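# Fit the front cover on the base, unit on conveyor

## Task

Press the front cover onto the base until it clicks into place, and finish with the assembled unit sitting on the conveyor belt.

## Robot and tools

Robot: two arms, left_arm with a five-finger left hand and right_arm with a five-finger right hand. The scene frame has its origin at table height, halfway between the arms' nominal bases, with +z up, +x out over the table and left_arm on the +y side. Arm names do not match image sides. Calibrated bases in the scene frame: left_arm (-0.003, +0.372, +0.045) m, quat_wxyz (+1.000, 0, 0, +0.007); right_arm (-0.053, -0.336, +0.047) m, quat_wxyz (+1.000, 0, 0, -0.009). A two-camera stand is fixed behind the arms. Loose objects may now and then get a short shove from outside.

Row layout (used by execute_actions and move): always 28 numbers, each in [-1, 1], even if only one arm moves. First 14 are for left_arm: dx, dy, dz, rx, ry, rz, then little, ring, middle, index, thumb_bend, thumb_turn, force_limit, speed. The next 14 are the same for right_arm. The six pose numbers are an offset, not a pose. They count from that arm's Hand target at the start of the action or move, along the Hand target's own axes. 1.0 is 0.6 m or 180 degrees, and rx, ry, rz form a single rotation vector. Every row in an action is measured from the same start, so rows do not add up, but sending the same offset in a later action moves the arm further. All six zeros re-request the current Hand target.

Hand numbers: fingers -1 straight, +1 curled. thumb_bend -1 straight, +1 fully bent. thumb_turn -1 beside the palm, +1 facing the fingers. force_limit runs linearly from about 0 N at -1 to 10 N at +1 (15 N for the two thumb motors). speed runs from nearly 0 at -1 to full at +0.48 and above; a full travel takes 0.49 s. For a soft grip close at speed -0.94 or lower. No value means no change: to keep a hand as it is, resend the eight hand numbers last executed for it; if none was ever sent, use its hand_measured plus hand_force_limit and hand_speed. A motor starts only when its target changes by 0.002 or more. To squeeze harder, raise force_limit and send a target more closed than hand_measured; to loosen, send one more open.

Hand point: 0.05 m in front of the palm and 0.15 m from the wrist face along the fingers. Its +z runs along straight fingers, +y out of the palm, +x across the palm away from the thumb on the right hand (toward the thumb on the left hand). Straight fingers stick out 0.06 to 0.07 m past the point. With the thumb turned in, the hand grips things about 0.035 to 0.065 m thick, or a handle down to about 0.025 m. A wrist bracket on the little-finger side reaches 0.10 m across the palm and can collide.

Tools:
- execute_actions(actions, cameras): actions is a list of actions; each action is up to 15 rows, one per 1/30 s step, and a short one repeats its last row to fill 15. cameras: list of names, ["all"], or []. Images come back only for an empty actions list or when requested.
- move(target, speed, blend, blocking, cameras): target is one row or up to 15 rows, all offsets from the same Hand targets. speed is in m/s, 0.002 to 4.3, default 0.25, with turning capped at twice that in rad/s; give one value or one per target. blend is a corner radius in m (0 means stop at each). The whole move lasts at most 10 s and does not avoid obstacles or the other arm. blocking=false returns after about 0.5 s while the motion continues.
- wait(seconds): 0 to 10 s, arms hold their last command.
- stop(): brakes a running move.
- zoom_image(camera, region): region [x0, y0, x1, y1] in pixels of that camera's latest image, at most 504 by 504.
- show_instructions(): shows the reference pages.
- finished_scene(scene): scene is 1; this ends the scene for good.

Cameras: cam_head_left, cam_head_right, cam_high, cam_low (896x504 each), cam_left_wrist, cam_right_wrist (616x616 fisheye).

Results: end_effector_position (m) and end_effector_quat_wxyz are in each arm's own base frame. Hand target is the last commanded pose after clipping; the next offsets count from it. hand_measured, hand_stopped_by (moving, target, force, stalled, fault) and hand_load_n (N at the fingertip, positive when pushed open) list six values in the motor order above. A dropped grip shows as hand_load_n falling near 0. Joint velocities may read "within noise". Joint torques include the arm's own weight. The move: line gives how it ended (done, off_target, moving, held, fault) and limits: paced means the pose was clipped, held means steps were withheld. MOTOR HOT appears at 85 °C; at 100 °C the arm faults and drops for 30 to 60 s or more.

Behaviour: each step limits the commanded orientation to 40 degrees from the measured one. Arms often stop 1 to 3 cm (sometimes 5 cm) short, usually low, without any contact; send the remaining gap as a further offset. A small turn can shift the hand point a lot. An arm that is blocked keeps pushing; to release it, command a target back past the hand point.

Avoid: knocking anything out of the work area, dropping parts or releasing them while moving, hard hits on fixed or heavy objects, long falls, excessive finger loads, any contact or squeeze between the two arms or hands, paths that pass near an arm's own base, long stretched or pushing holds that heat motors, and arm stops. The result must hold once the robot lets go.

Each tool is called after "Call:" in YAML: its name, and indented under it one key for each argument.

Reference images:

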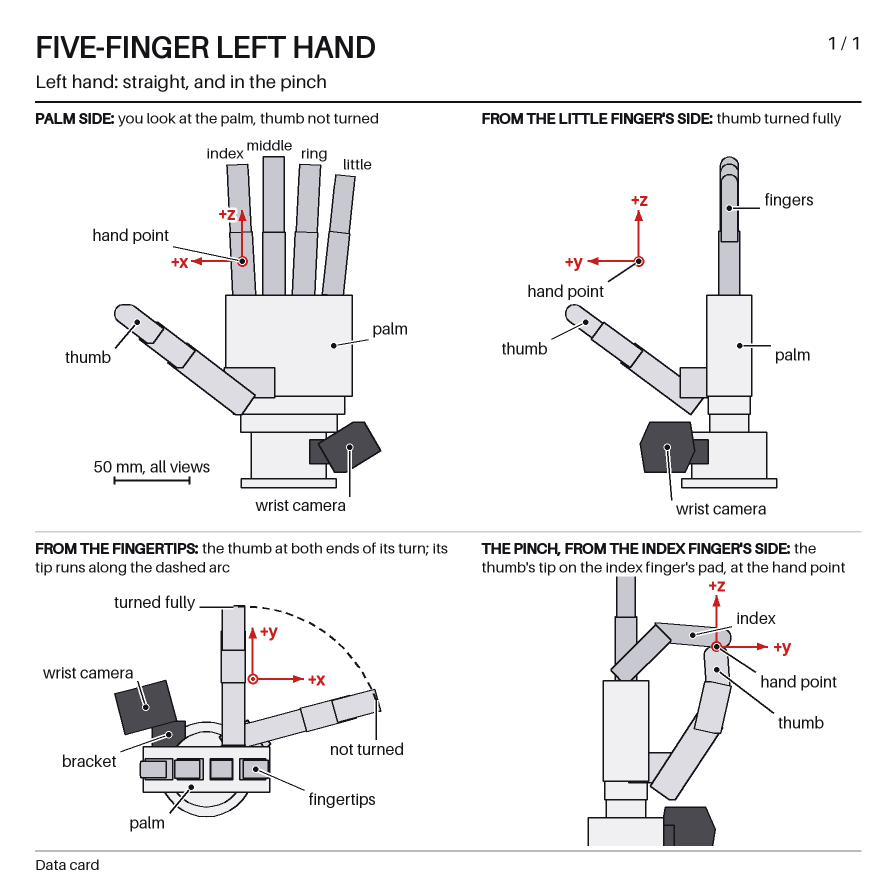

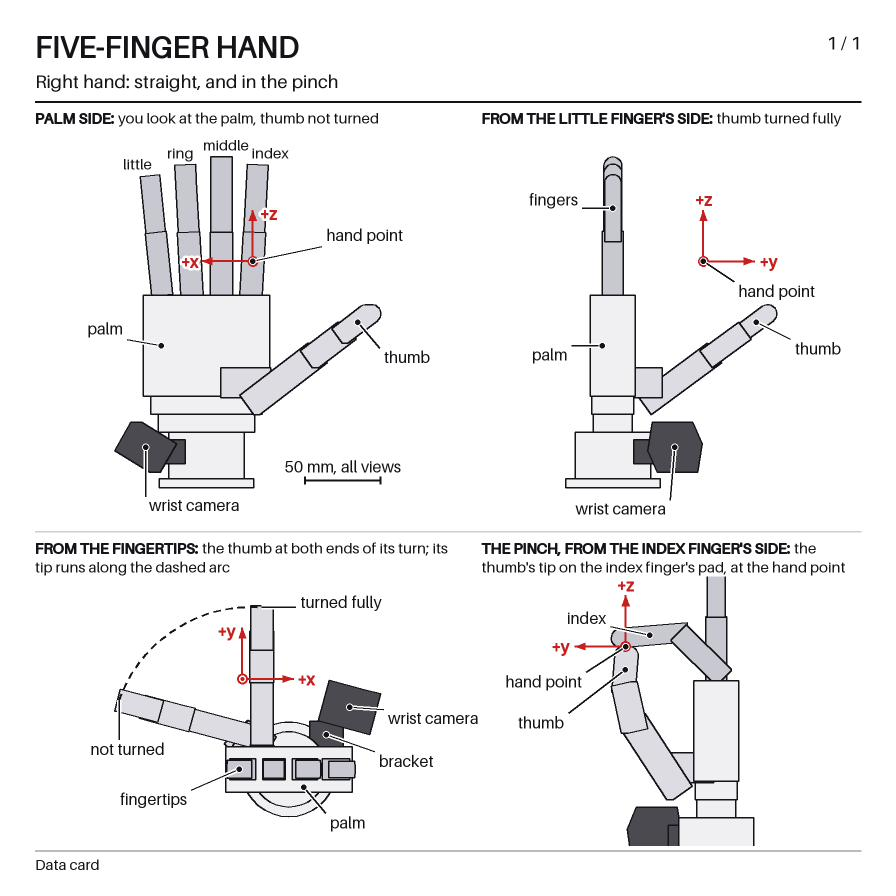

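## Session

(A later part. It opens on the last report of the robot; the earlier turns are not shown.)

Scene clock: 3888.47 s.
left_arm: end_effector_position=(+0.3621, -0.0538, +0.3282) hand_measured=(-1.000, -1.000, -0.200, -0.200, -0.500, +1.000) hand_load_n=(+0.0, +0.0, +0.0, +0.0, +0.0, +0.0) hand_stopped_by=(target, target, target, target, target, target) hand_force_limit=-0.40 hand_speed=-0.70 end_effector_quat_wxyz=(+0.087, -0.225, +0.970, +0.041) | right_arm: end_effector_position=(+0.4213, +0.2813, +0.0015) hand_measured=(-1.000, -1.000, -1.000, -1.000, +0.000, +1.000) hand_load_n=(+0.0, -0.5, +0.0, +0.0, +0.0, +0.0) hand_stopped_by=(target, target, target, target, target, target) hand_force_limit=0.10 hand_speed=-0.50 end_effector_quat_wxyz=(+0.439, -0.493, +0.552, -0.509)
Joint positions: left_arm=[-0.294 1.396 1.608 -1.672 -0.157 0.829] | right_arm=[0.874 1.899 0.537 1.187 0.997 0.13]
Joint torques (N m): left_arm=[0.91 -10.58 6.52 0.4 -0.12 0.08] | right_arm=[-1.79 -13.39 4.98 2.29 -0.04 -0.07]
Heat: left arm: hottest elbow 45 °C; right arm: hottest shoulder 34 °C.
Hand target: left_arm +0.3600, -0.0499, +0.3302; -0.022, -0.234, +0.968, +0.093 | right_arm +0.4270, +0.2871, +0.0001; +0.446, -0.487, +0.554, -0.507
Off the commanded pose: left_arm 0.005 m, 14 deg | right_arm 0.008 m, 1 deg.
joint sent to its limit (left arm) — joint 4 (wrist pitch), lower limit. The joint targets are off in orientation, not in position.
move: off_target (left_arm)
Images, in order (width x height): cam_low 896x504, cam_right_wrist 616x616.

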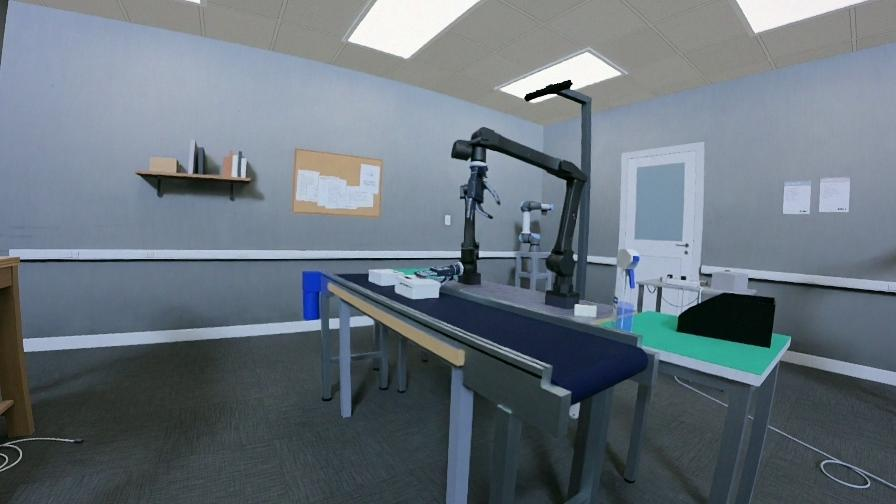

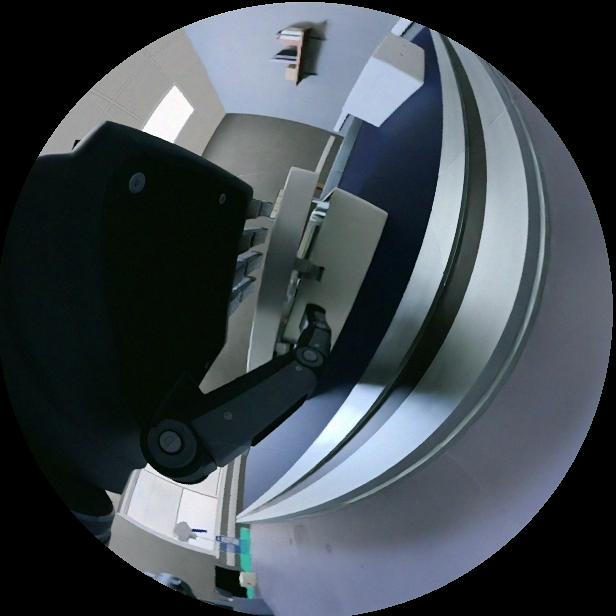

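Call:
move:
  target: [0,0,0,0,0,0,-1,-1,-0.2,-0.2,-0.5,1,-0.4,-0.7,-0.003,-0.002,0.023,0,0,0,-1,-1,-1,-1,0,1,0.1,-0.5]
  speed: 0.05
  cameras: ["cam_low","cam_right_wrist"]

Call:
zoom_image:
  camera: "cam_right_wrist"
  region: [240, 160, 400, 400]

Call:
zoom_image:
  camera: "cam_low"
  region: [390, 262, 442, 302]

Scene clock: 3898.40 s.
left_arm: end_effector_position=(+0.3621, -0.0538, +0.3282) hand_measured=(-1.000, -1.000, -0.200, -0.200, -0.500, +1.000) hand_load_n=(+0.0, +0.0, +0.0, +0.0, +0.0, +0.0) hand_stopped_by=(target, target, target, target, target, target) hand_force_limit=-0.40 hand_speed=-0.70 end_effector_quat_wxyz=(+0.087, -0.225, +0.970, +0.041) | right_arm: end_effector_position=(+0.4328, +0.2864, +0.0046) hand_measured=(-1.000, -1.000, -1.000, -1.000, +0.000, +1.000) hand_load_n=(+0.0, +0.0, +0.0, +0.0, +0.5, +0.0) hand_stopped_by=(target, target, target, target, target, target) hand_force_limit=0.10 hand_speed=-0.50 end_effector_quat_wxyz=(+0.448, -0.490, +0.552, -0.505)
Joint positions: left_arm=[-0.294 1.396 1.608 -1.672 -0.157 0.829] | right_arm=[0.855 1.905 0.56 1.187 0.97 0.13]
Joint torques (N m): left_arm=[0.85 -10.29 6.53 0.4 -0.13 0.1] | right_arm=[-2.49 -13.33 5.22 1.92 -0.01 -0.15]
Heat: left arm: hottest elbow 45 °C; right arm: hottest shoulder 34 °C.
Hand target: left_arm +0.3600, -0.0499, +0.3302; -0.022, -0.234, +0.968, +0.093 | right_arm +0.4409, +0.2869, -0.0001; +0.446, -0.487, +0.554, -0.507
Off the commanded pose: left_arm 0.005 m, 14 deg | right_arm 0.009 m, 0 deg.
joint sent to its limit (left arm) — joint 4 (wrist pitch), lower limit. The joint targets are off in orientation, not in position.
move: off_target (left_arm)
Images, in order (width x height): cam_low 896x504, cam_right_wrist 616x616.

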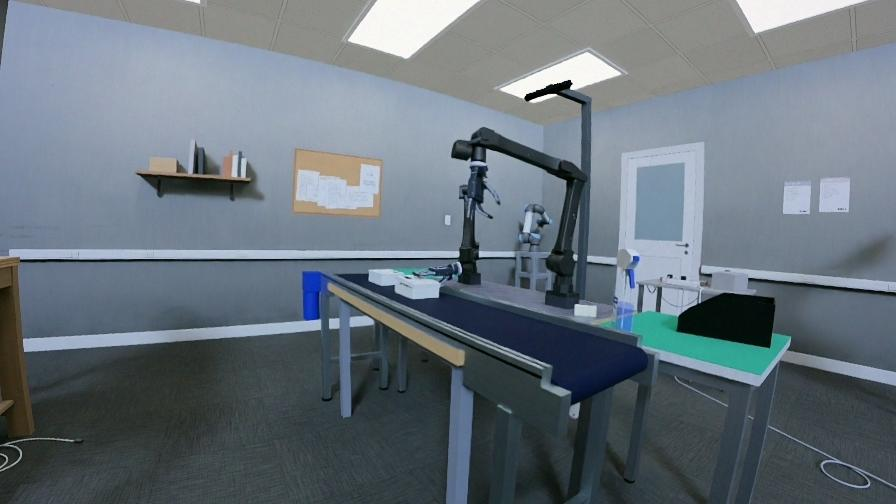

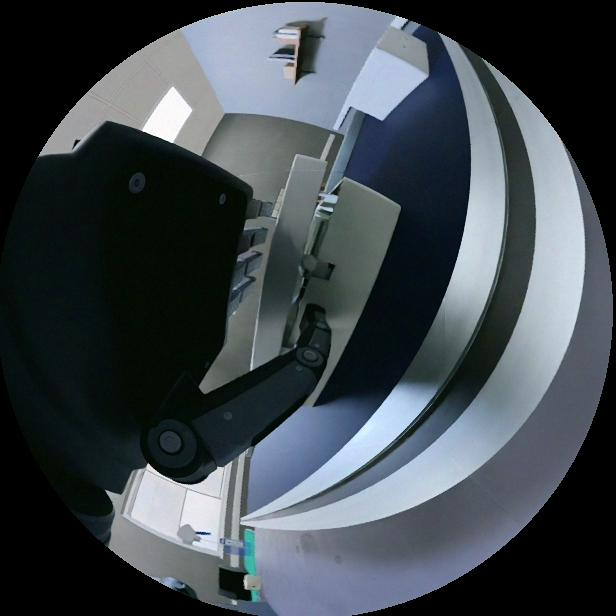

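Scaled by 2.100 from the camera's 616x616 image, which has a finer 880x880 frame.

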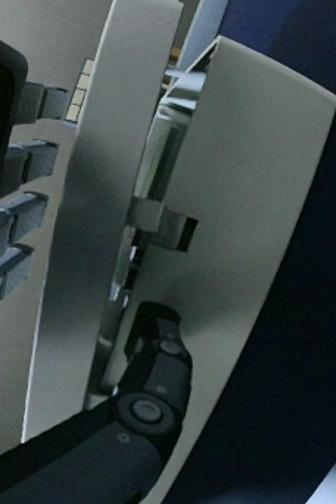

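Scaled by 9.692 from the camera's 896x504 image, which has a finer 1280x720 frame.

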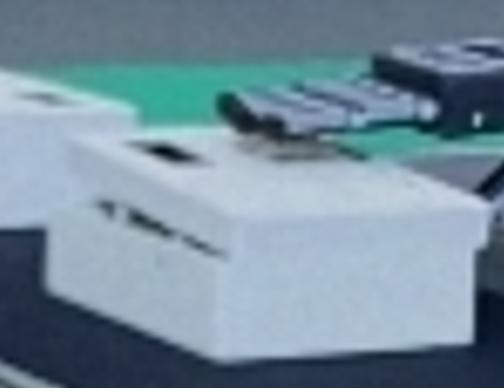

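Call:
move:
  target: [0,0,0,0,0,0,-1,-1,-0.2,-0.2,-0.5,1,-0.4,-0.7,0,-0.0365,-0.0032,0,0,0,-1,-1,-1,-1,0,1,0.1,-0.5]
  speed: 0.04
  cameras: ["cam_low","cam_right_wrist","cam_head_left","cam_head_right"]

Call:
zoom_image:
  camera: "cam_right_wrist"
  region: [240, 160, 400, 400]

Call:
zoom_image:
  camera: "cam_low"
  region: [390, 262, 442, 302]

Call:
zoom_image:
  camera: "cam_head_right"
  region: [360, 180, 480, 280]

Scene clock: 3910.30 s.
left_arm: end_effector_position=(+0.3621, -0.0538, +0.3282) hand_measured=(-1.000, -1.000, -0.200, -0.200, -0.500, +1.000) hand_load_n=(+0.0, +0.0, +0.0, +0.0, +0.0, +0.0) hand_stopped_by=(target, target, target, target, target, target) hand_force_limit=-0.40 hand_speed=-0.70 end_effector_quat_wxyz=(+0.087, -0.225, +0.970, +0.041) | right_arm: end_effector_position=(+0.4331, +0.2868, +0.0146) hand_measured=(-1.000, -1.000, -1.000, -1.000, +0.000, +1.000) hand_load_n=(+0.0, +0.0, +0.0, +0.0, +0.5, +0.0) hand_stopped_by=(target, target, target, target, target, target) hand_force_limit=0.10 hand_speed=-0.50 end_effector_quat_wxyz=(+0.444, -0.493, +0.552, -0.505)
Joint positions: left_arm=[-0.294 1.396 1.608 -1.672 -0.157 0.829] | right_arm=[0.855 1.862 0.56 1.134 0.969 0.13]
Joint torques (N m): left_arm=[0.73 -10.46 6.46 0.38 -0.13 0.09] | right_arm=[-2.49 -16.26 5.09 1.13 -0.04 -0.15]
Heat: left arm: hottest elbow 45 °C; right arm: hottest elbow 35 °C.
Hand target: left_arm +0.3600, -0.0499, +0.3302; -0.022, -0.234, +0.968, +0.093 | right_arm +0.4409, +0.2869, +0.0219; +0.446, -0.487, +0.554, -0.507
Off the commanded pose: left_arm 0.005 m, 14 deg | right_arm 0.011 m, 1 deg.
joint sent to its limit (left arm) — joint 4 (wrist pitch), lower limit. The joint targets are off in orientation, not in position.
move: off_target (left_arm, right_arm)
Images, in order (width x height): cam_head_left 896x504, cam_head_right 896x504, cam_low 896x504, cam_right_wrist 616x616.

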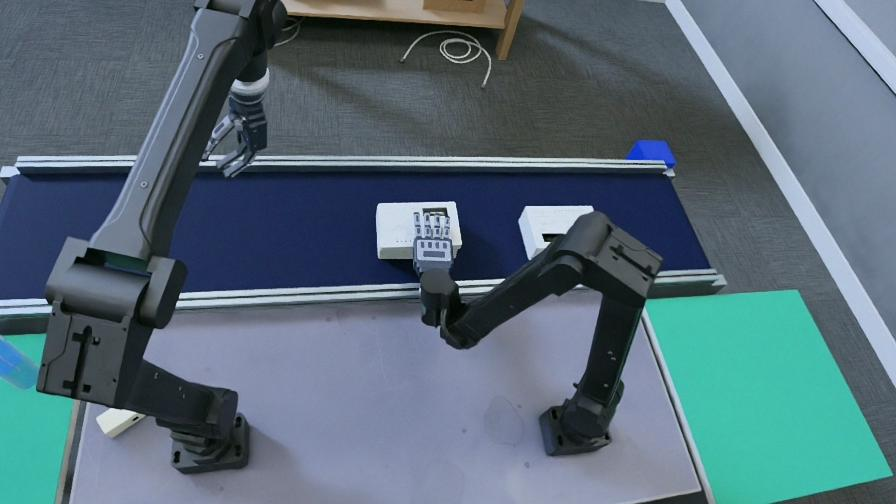

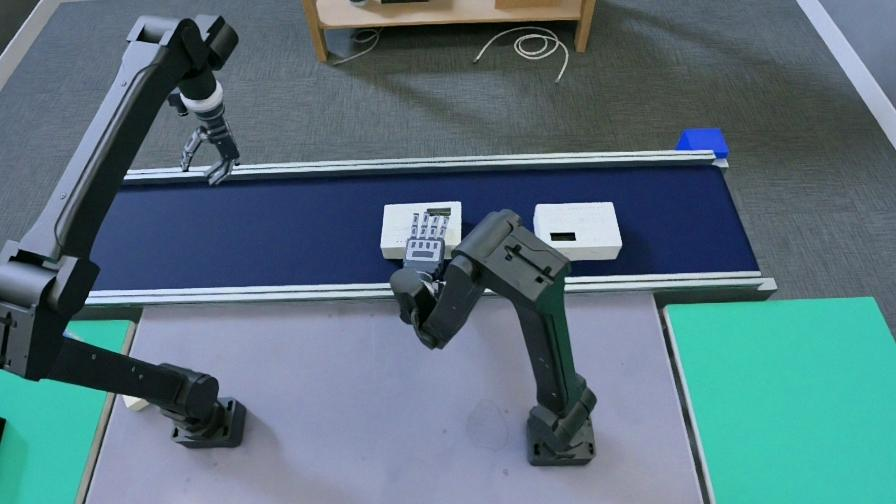

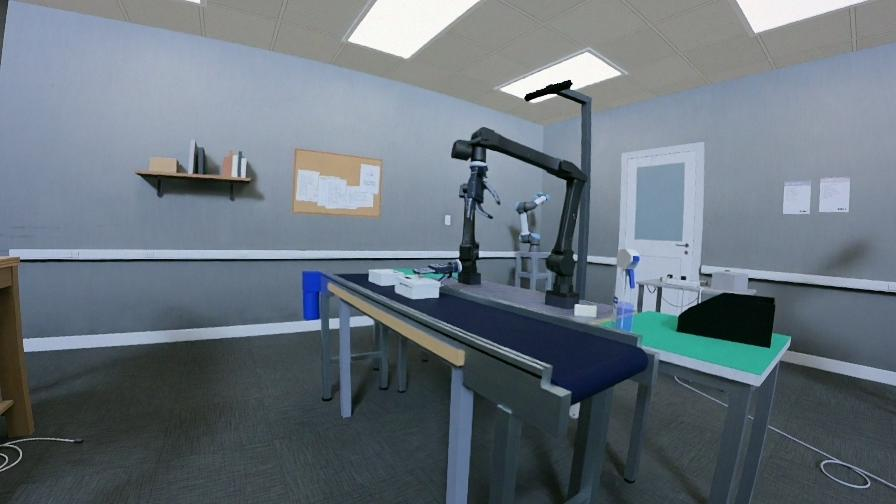

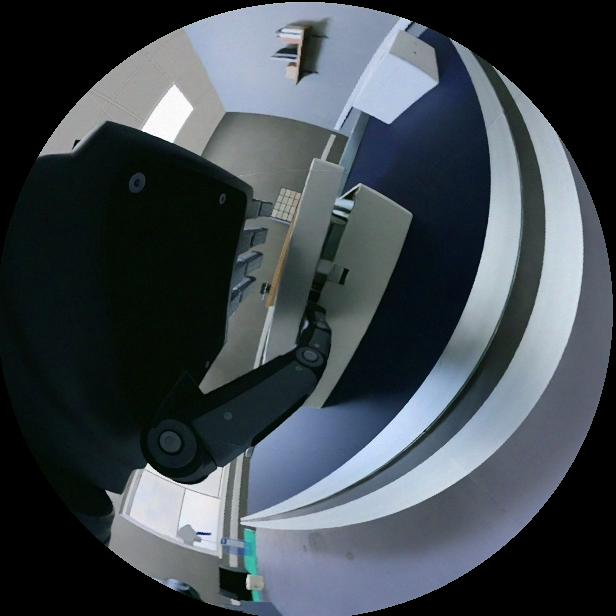

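Scaled by 2.100 from the camera's 616x616 image, which has a finer 880x880 frame.

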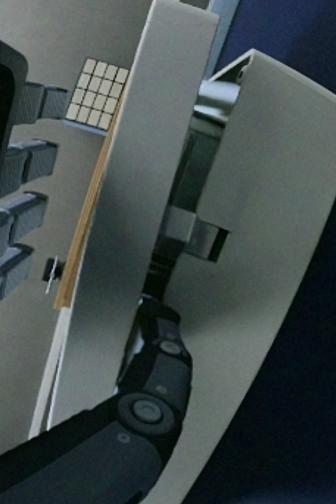

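Scaled by 9.692 from the camera's 896x504 image, which has a finer 1280x720 frame.

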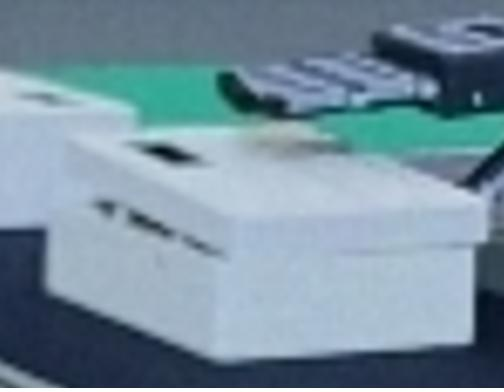

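Scaled by 4.200 from the camera's 896x504 image, which has a finer 1280x720 frame.

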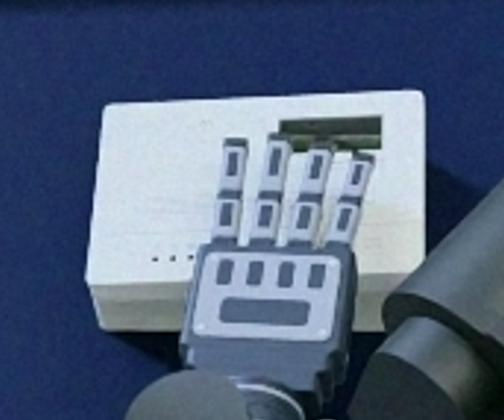

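Call:
move:
  target: [0,0,0,0,0,0,-1,-1,-0.2,-0.2,-0.5,1,-0.4,-0.7,-0.0006,-0.0205,0.004,0,0,0,-1,-1,-1,-1,0,1,0.1,-0.5]
  speed: 0.04
  cameras: ["cam_low","cam_right_wrist","cam_head_left","cam_head_right"]

Call:
zoom_image:
  camera: "cam_right_wrist"
  region: [240, 160, 400, 400]

Call:
zoom_image:
  camera: "cam_low"
  region: [390, 262, 442, 302]

Call:
zoom_image:
  camera: "cam_head_right"
  region: [360, 180, 480, 280]

Scene clock: 3919.57 s.
left_arm: end_effector_position=(+0.3621, -0.0538, +0.3282) hand_measured=(-1.000, -1.000, -0.200, -0.200, -0.500, +1.000) hand_load_n=(+0.0, +0.0, +0.0, +0.0, +0.0, +0.0) hand_stopped_by=(target, target, target, target, target, target) hand_force_limit=-0.40 hand_speed=-0.70 end_effector_quat_wxyz=(+0.087, -0.225, +0.970, +0.041) | right_arm: end_effector_position=(+0.4346, +0.2859, +0.0230) hand_measured=(-1.000, -1.000, -1.000, -1.000, +0.000, +1.000) hand_load_n=(+0.0, +0.0, +0.0, +0.0, +0.5, +0.0) hand_stopped_by=(target, target, target, target, target, target) hand_force_limit=0.10 hand_speed=-0.50 end_effector_quat_wxyz=(+0.442, -0.496, +0.551, -0.505)
Joint positions: left_arm=[-0.294 1.396 1.608 -1.672 -0.157 0.829] | right_arm=[0.85 1.826 0.56 1.091 0.962 0.13]
Joint torques (N m): left_arm=[0.97 -10.46 6.46 0.44 -0.13 0.09] | right_arm=[-2.61 -16.38 5.81 1.13 -0.05 -0.17]
Heat: left arm: hottest elbow 45 °C; right arm: hottest elbow 35 °C.
Hand target: left_arm +0.3600, -0.0499, +0.3302; -0.022, -0.234, +0.968, +0.093 | right_arm +0.4444, +0.2869, +0.0339; +0.446, -0.487, +0.554, -0.507
Off the commanded pose: left_arm 0.005 m, 14 deg | right_arm 0.015 m, 1 deg.
joint sent to its limit (left arm) — joint 4 (wrist pitch), lower limit. The joint targets are off in orientation, not in position.
move: off_target (left_arm, right_arm)
Images, in order (width x height): cam_head_left 896x504, cam_head_right 896x504, cam_low 896x504, cam_right_wrist 616x616.

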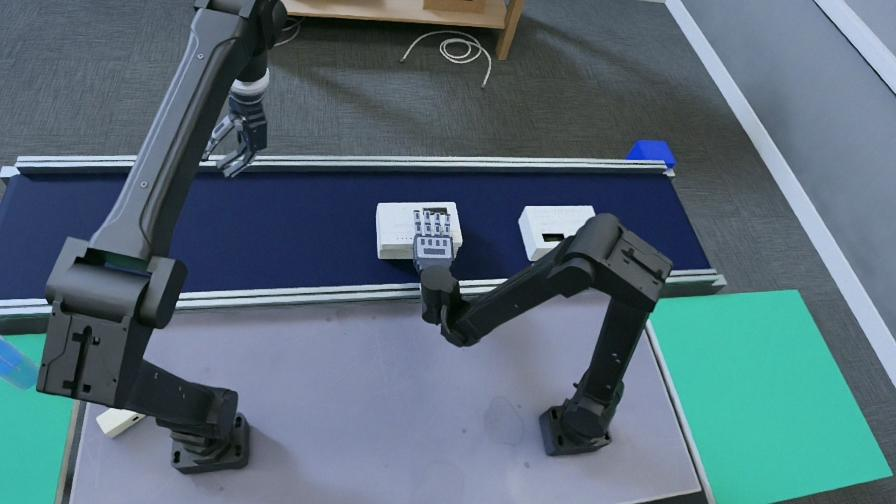

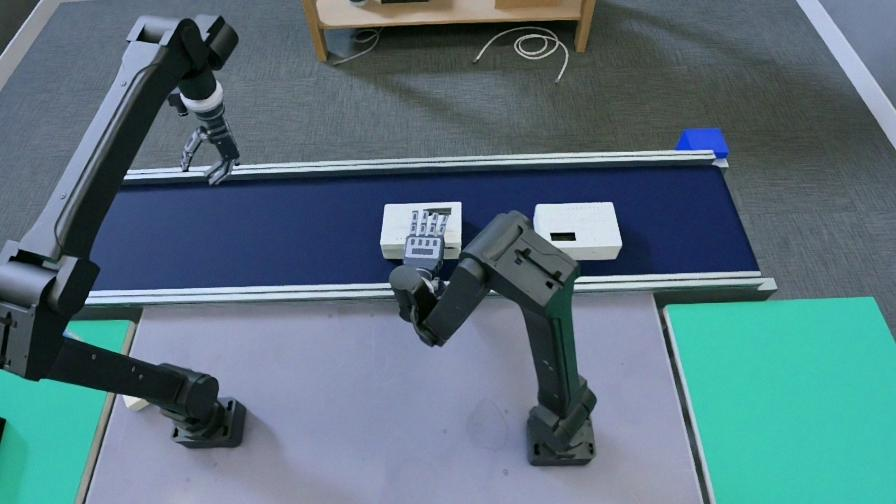

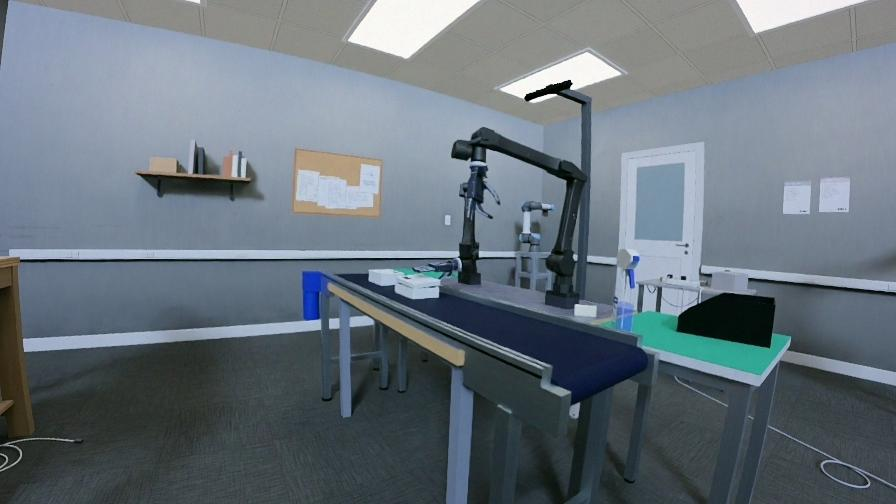

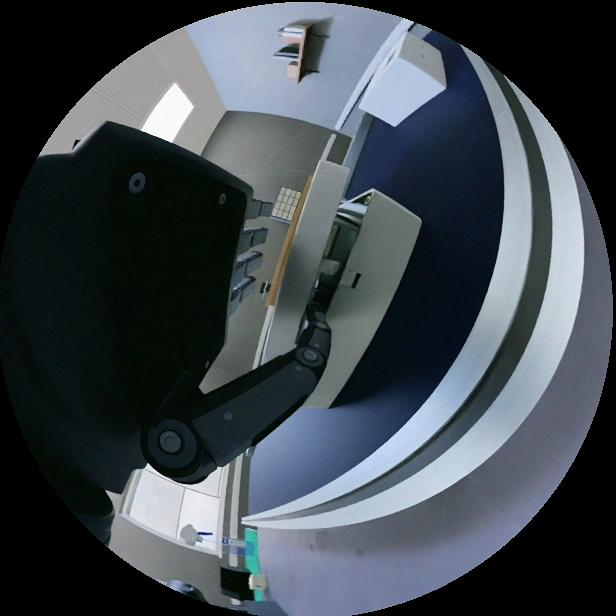

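Scaled by 2.100 from the camera's 616x616 image, which has a finer 880x880 frame.

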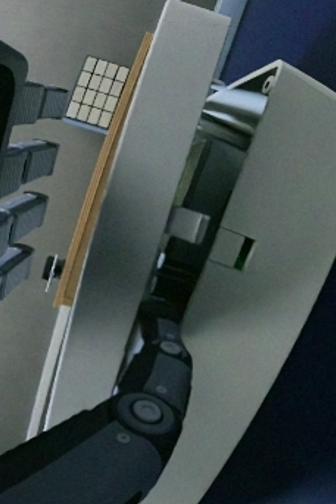

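Scaled by 9.692 from the camera's 896x504 image, which has a finer 1280x720 frame.

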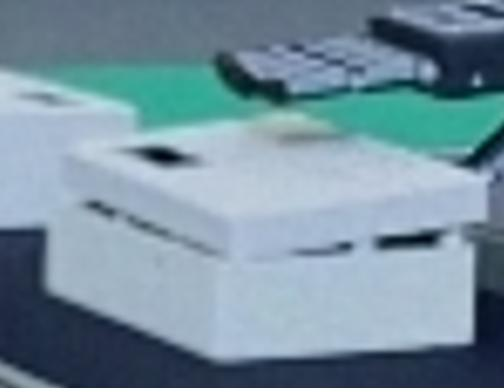

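Scaled by 4.200 from the camera's 896x504 image, which has a finer 1280x720 frame.

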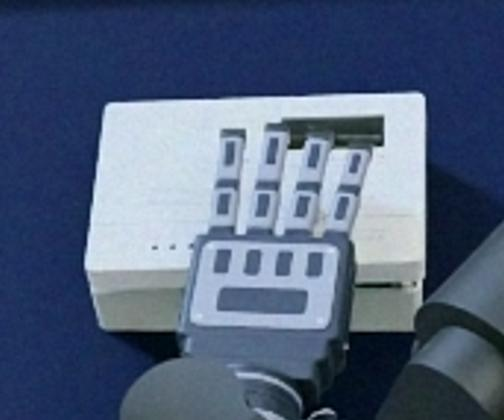

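Call:
move:
  target:
    - [0,0,0,0,0,0,-1,-1,-0.2,-0.2,-0.5,1,-0.4,-0.7,-0.0004,-0.0175,0.0015,0,0,0,-1,-1,-1,-1,0,1,0.1,-0.5]
    - [0,0,0,0,0,0,-1,-1,-0.2,-0.2,-0.5,1,-0.4,-0.7,-0.0036,-0.0193,0.0325,0,0,0,-1,-1,-1,-1,0,1,0.1,-0.5]
  speed: 0.05
  cameras: ["cam_low","cam_right_wrist","cam_head_left","cam_head_right","cam_high"]

Call:
zoom_image:
  camera: "cam_right_wrist"
  region: [240, 160, 400, 400]

Call:
zoom_image:
  camera: "cam_low"
  region: [390, 262, 442, 302]

Call:
zoom_image:
  camera: "cam_head_right"
  region: [360, 180, 480, 280]

Call:
zoom_image:
  camera: "cam_high"
  region: [365, 200, 460, 285]

Scene clock: 3937.07 s.
left_arm: end_effector_position=(+0.3621, -0.0538, +0.3282) hand_measured=(-1.000, -1.000, -0.200, -0.200, -0.500, +1.000) hand_load_n=(+0.0, +0.0, +0.0, +0.0, +0.0, +0.0) hand_stopped_by=(target, target, target, target, target, target) hand_force_limit=-0.40 hand_speed=-0.70 end_effector_quat_wxyz=(+0.087, -0.225, +0.970, +0.041) | right_arm: end_effector_position=(+0.4544, +0.2841, +0.0396) hand_measured=(-1.000, -1.000, -1.000, -1.000, +0.000, +1.000) hand_load_n=(+0.0, +0.0, +0.0, +0.0, +0.5, +0.5) hand_stopped_by=(target, target, target, target, target, target) hand_force_limit=0.10 hand_speed=-0.50 end_effector_quat_wxyz=(+0.447, -0.490, +0.554, -0.503)
Joint positions: left_arm=[-0.294 1.396 1.608 -1.672 -0.157 0.829] | right_arm=[0.808 1.79 0.59 1.045 0.923 0.127]
Joint torques (N m): left_arm=[0.97 -10.58 6.53 0.44 -0.12 0.08] | right_arm=[-2.32 -14.51 7.21 1.14 -0.04 -0.25]
Heat: left arm: hottest elbow 45 °C; right arm: hottest elbow 35 °C.
Hand target: left_arm +0.3600, -0.0499, +0.3302; -0.022, -0.234, +0.968, +0.093 | right_arm +0.4650, +0.2864, +0.0439; +0.446, -0.487, +0.554, -0.507
Off the commanded pose: left_arm 0.005 m, 14 deg | right_arm 0.012 m, 1 deg.
joint sent to its limit (left arm) — joint 4 (wrist pitch), lower limit. The joint targets are off in orientation, not in position.
move: off_target (left_arm, right_arm)
Images, in order (width x height): cam_head_left 896x504, cam_head_right 896x504, cam_high 896x504, cam_low 896x504, cam_right_wrist 616x616.

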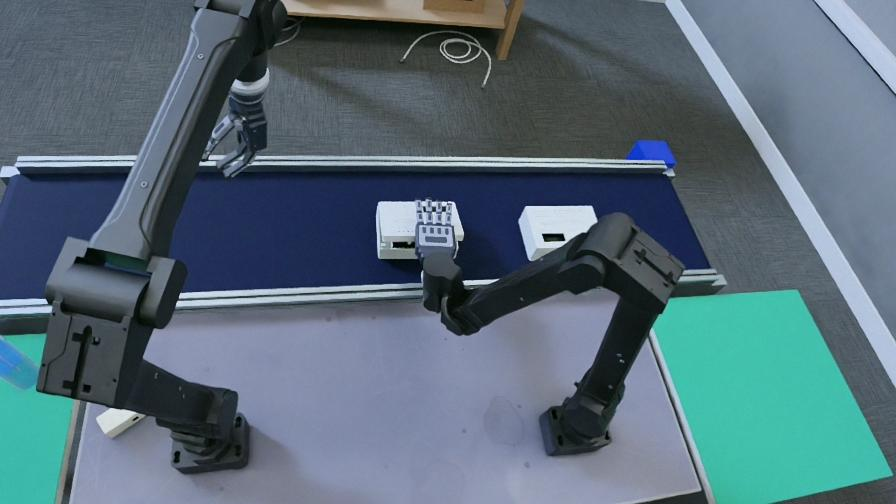

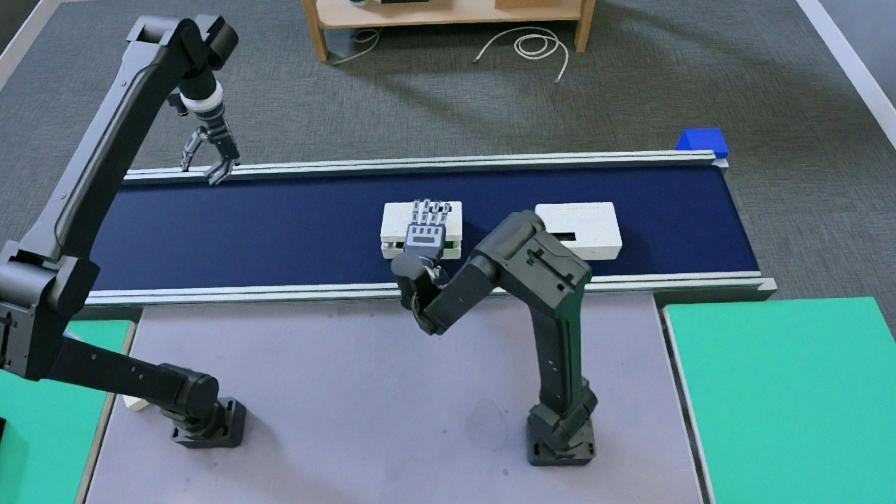

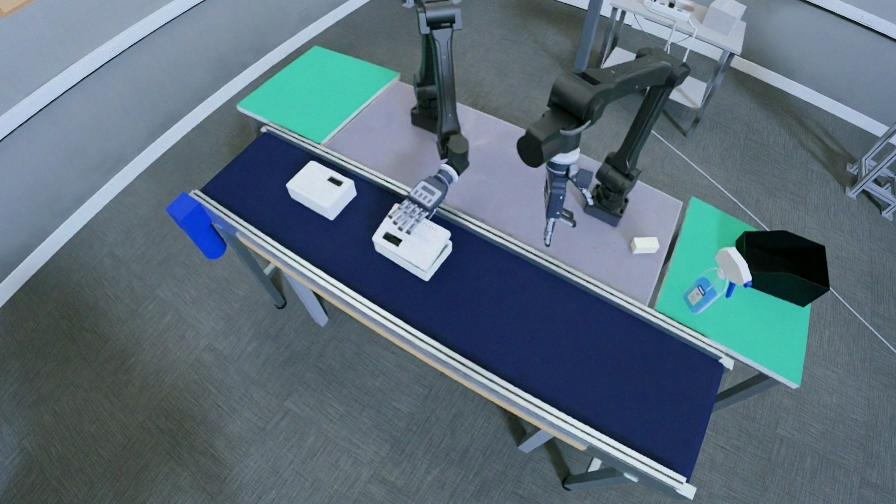

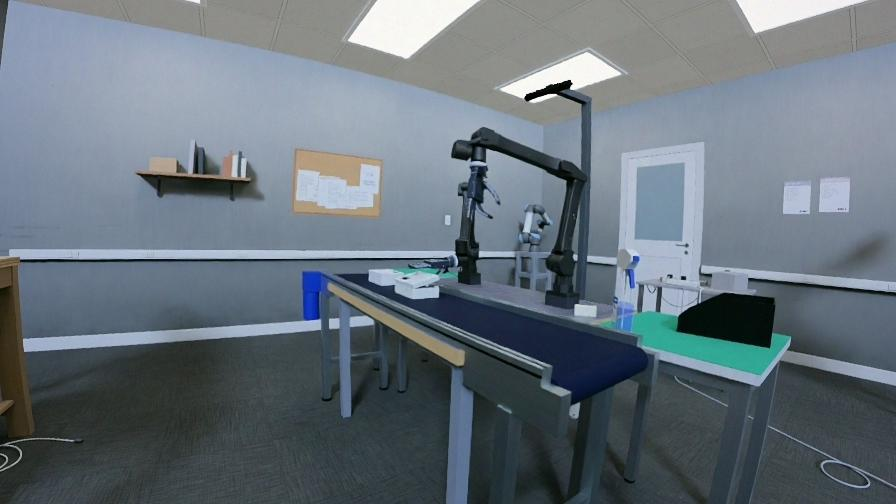

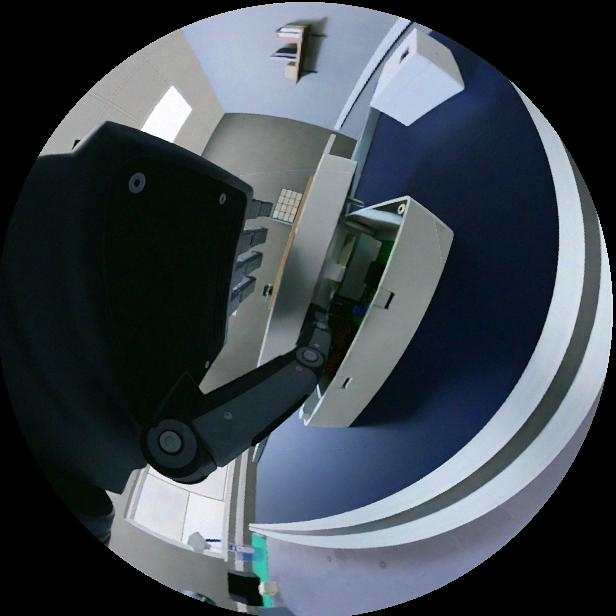

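Scaled by 2.100 from the camera's 616x616 image, which has a finer 880x880 frame.

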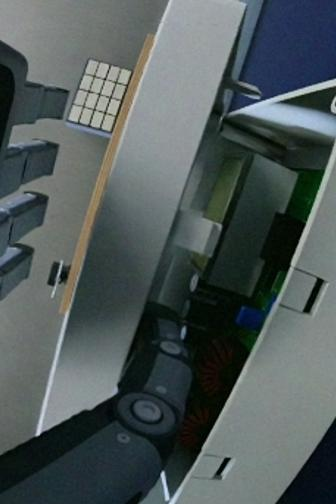

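Scaled by 9.692 from the camera's 896x504 image, which has a finer 1280x720 frame.

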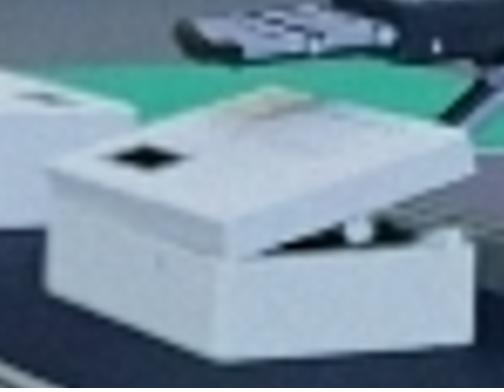

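Scaled by 4.200 from the camera's 896x504 image, which has a finer 1280x720 frame.

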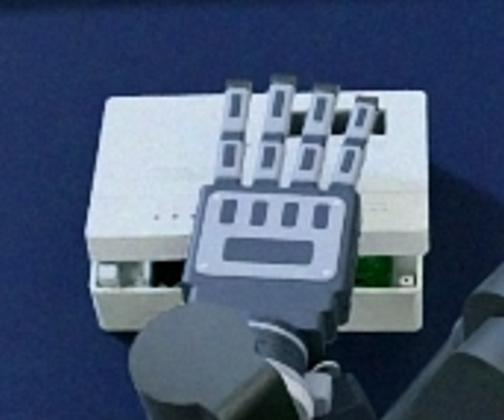

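Scaled by 5.305 from the camera's 896x504 image, which has a finer 1280x720 frame.

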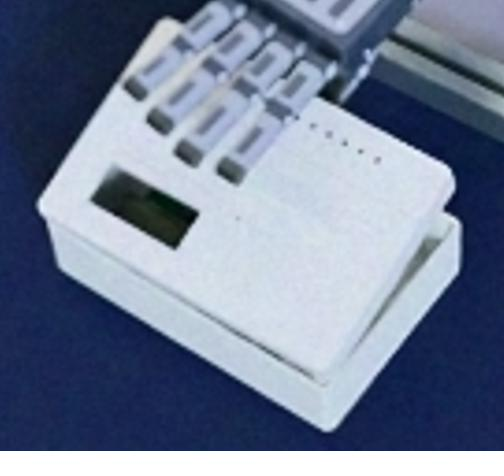

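Call:
move:
  target: [0.2627,-0.3077,0.068,0.477,-0.1863,-0.2616,-1,-1,-1,-1,0.8,1,-0.4,-0.5,0,0,0,0,0,0,-1,-1,-1,-1,0,1,0.1,-0.5]
  speed: 0.25
  cameras: ["cam_low","cam_head_left","cam_head_right","cam_high","cam_left_wrist"]

Scene clock: 4041.63 s.
left_arm: end_effector_position=(+0.2989, -0.2726, +0.2509) hand_measured=(-1.000, -1.000, -1.000, -1.000, +0.800, +1.000) hand_load_n=(+0.0, +0.0, +0.0, -0.5, +0.0, +0.0) hand_stopped_by=(target, target, target, target, target, target) hand_force_limit=-0.40 hand_speed=-0.50 end_effector_quat_wxyz=(+0.421, -0.479, +0.589, -0.496) | right_arm: end_effector_position=(+0.4544, +0.2841, +0.0396) hand_measured=(-1.000, -1.000, -1.000, -1.000, +0.000, +1.000) hand_load_n=(-0.5, -0.5, +0.0, +0.0, +0.5, +0.0) hand_stopped_by=(target, target, target, target, target, target) hand_force_limit=0.10 hand_speed=-0.50 end_effector_quat_wxyz=(+0.447, -0.490, +0.554, -0.503)
Joint positions: left_arm=[-1.033 0.78 0.549 0 -0.835 -0.151] | right_arm=[0.808 1.79 0.59 1.045 0.923 0.127]
Joint torques (N m): left_arm=[-0.21 -2.49 7.61 2.71 -0.13 -0.08] | right_arm=[-2.32 -14.74 7.28 1.2 -0.04 -0.25]
Heat: left arm: hottest elbow 44 °C; right arm: hottest elbow 36 °C.
Hand target: left_arm +0.2988, -0.2762, +0.2548; +0.418, -0.481, +0.582, -0.505 | right_arm +0.4650, +0.2864, +0.0439; +0.446, -0.487, +0.554, -0.507
Off the commanded pose: left_arm 0.005 m, 1 deg | right_arm 0.012 m, 1 deg.
move: off_target (right_arm)
Images, in order (width x height): cam_head_left 896x504, cam_head_right 896x504, cam_high 896x504, cam_low 896x504, cam_left_wrist 616x616.

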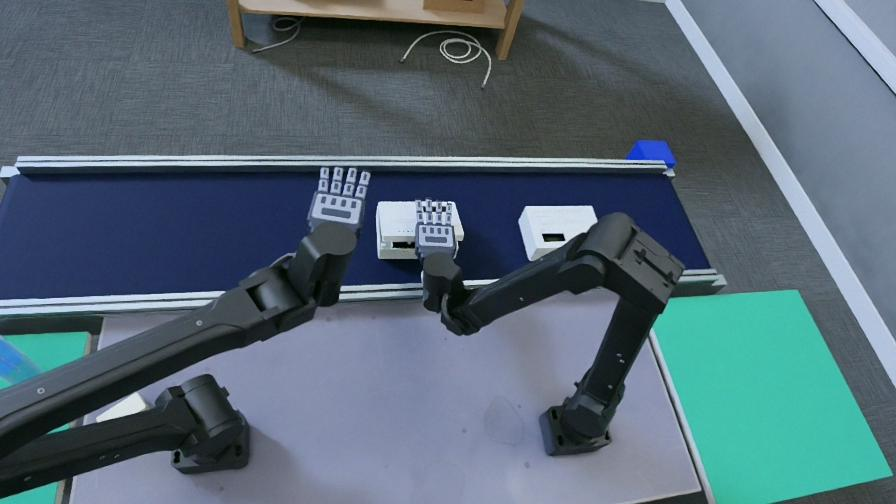

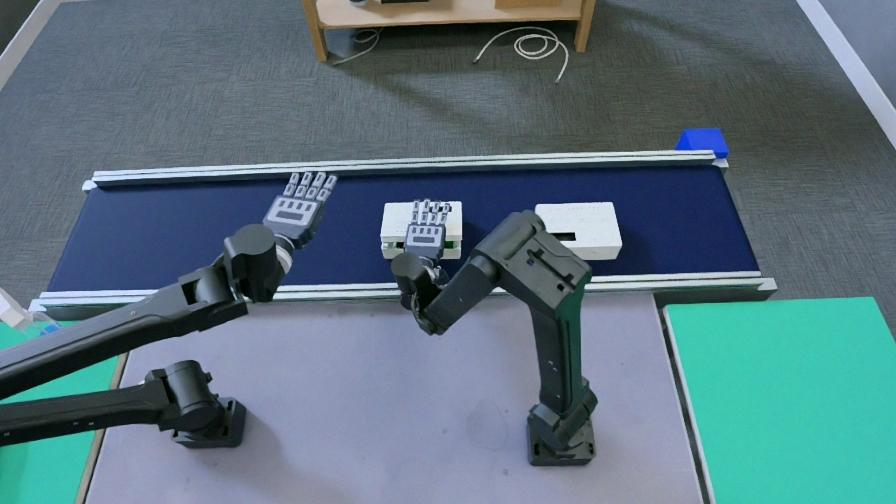

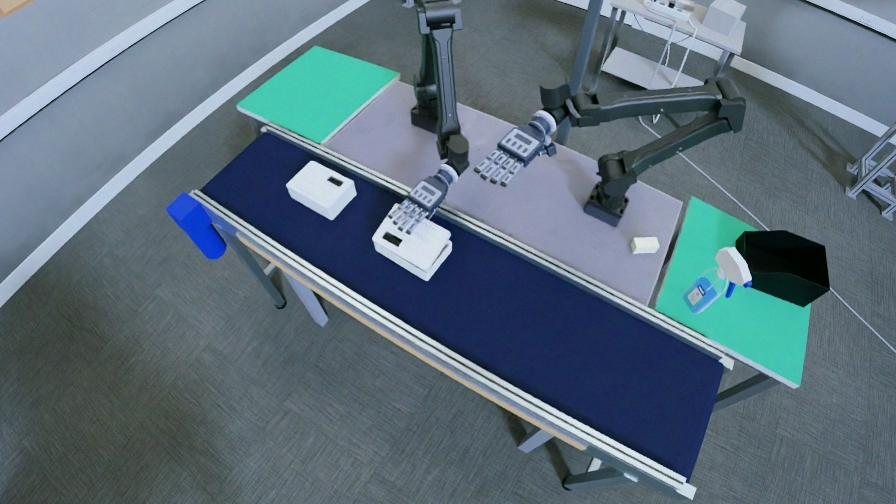

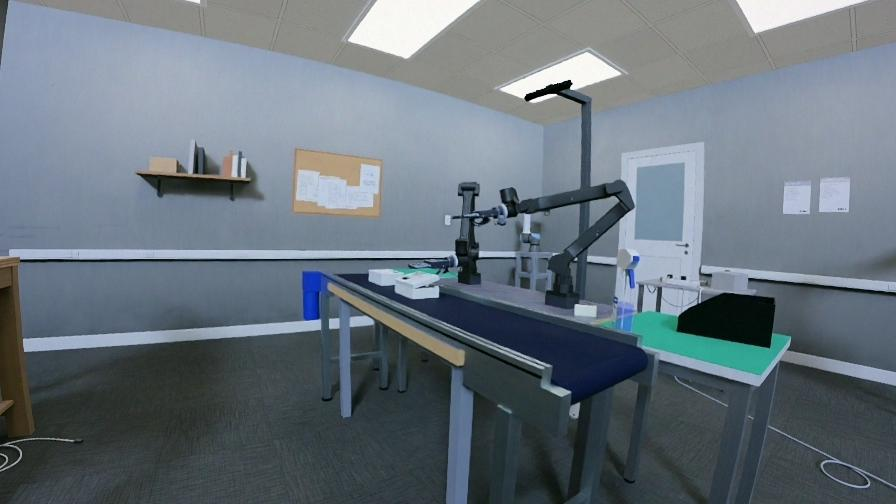

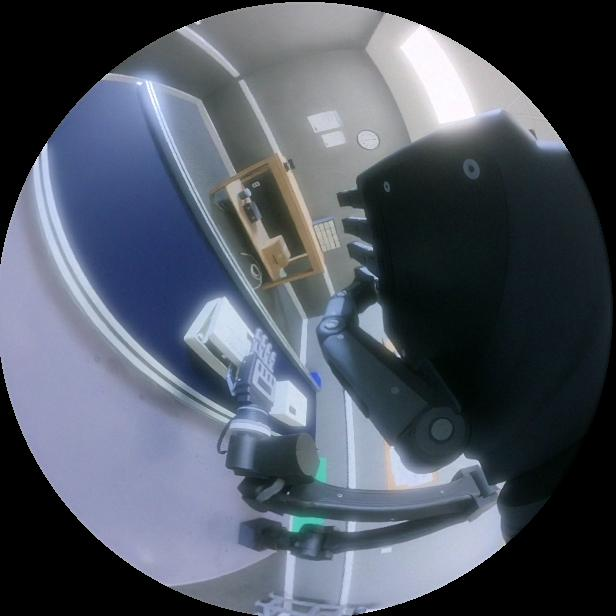

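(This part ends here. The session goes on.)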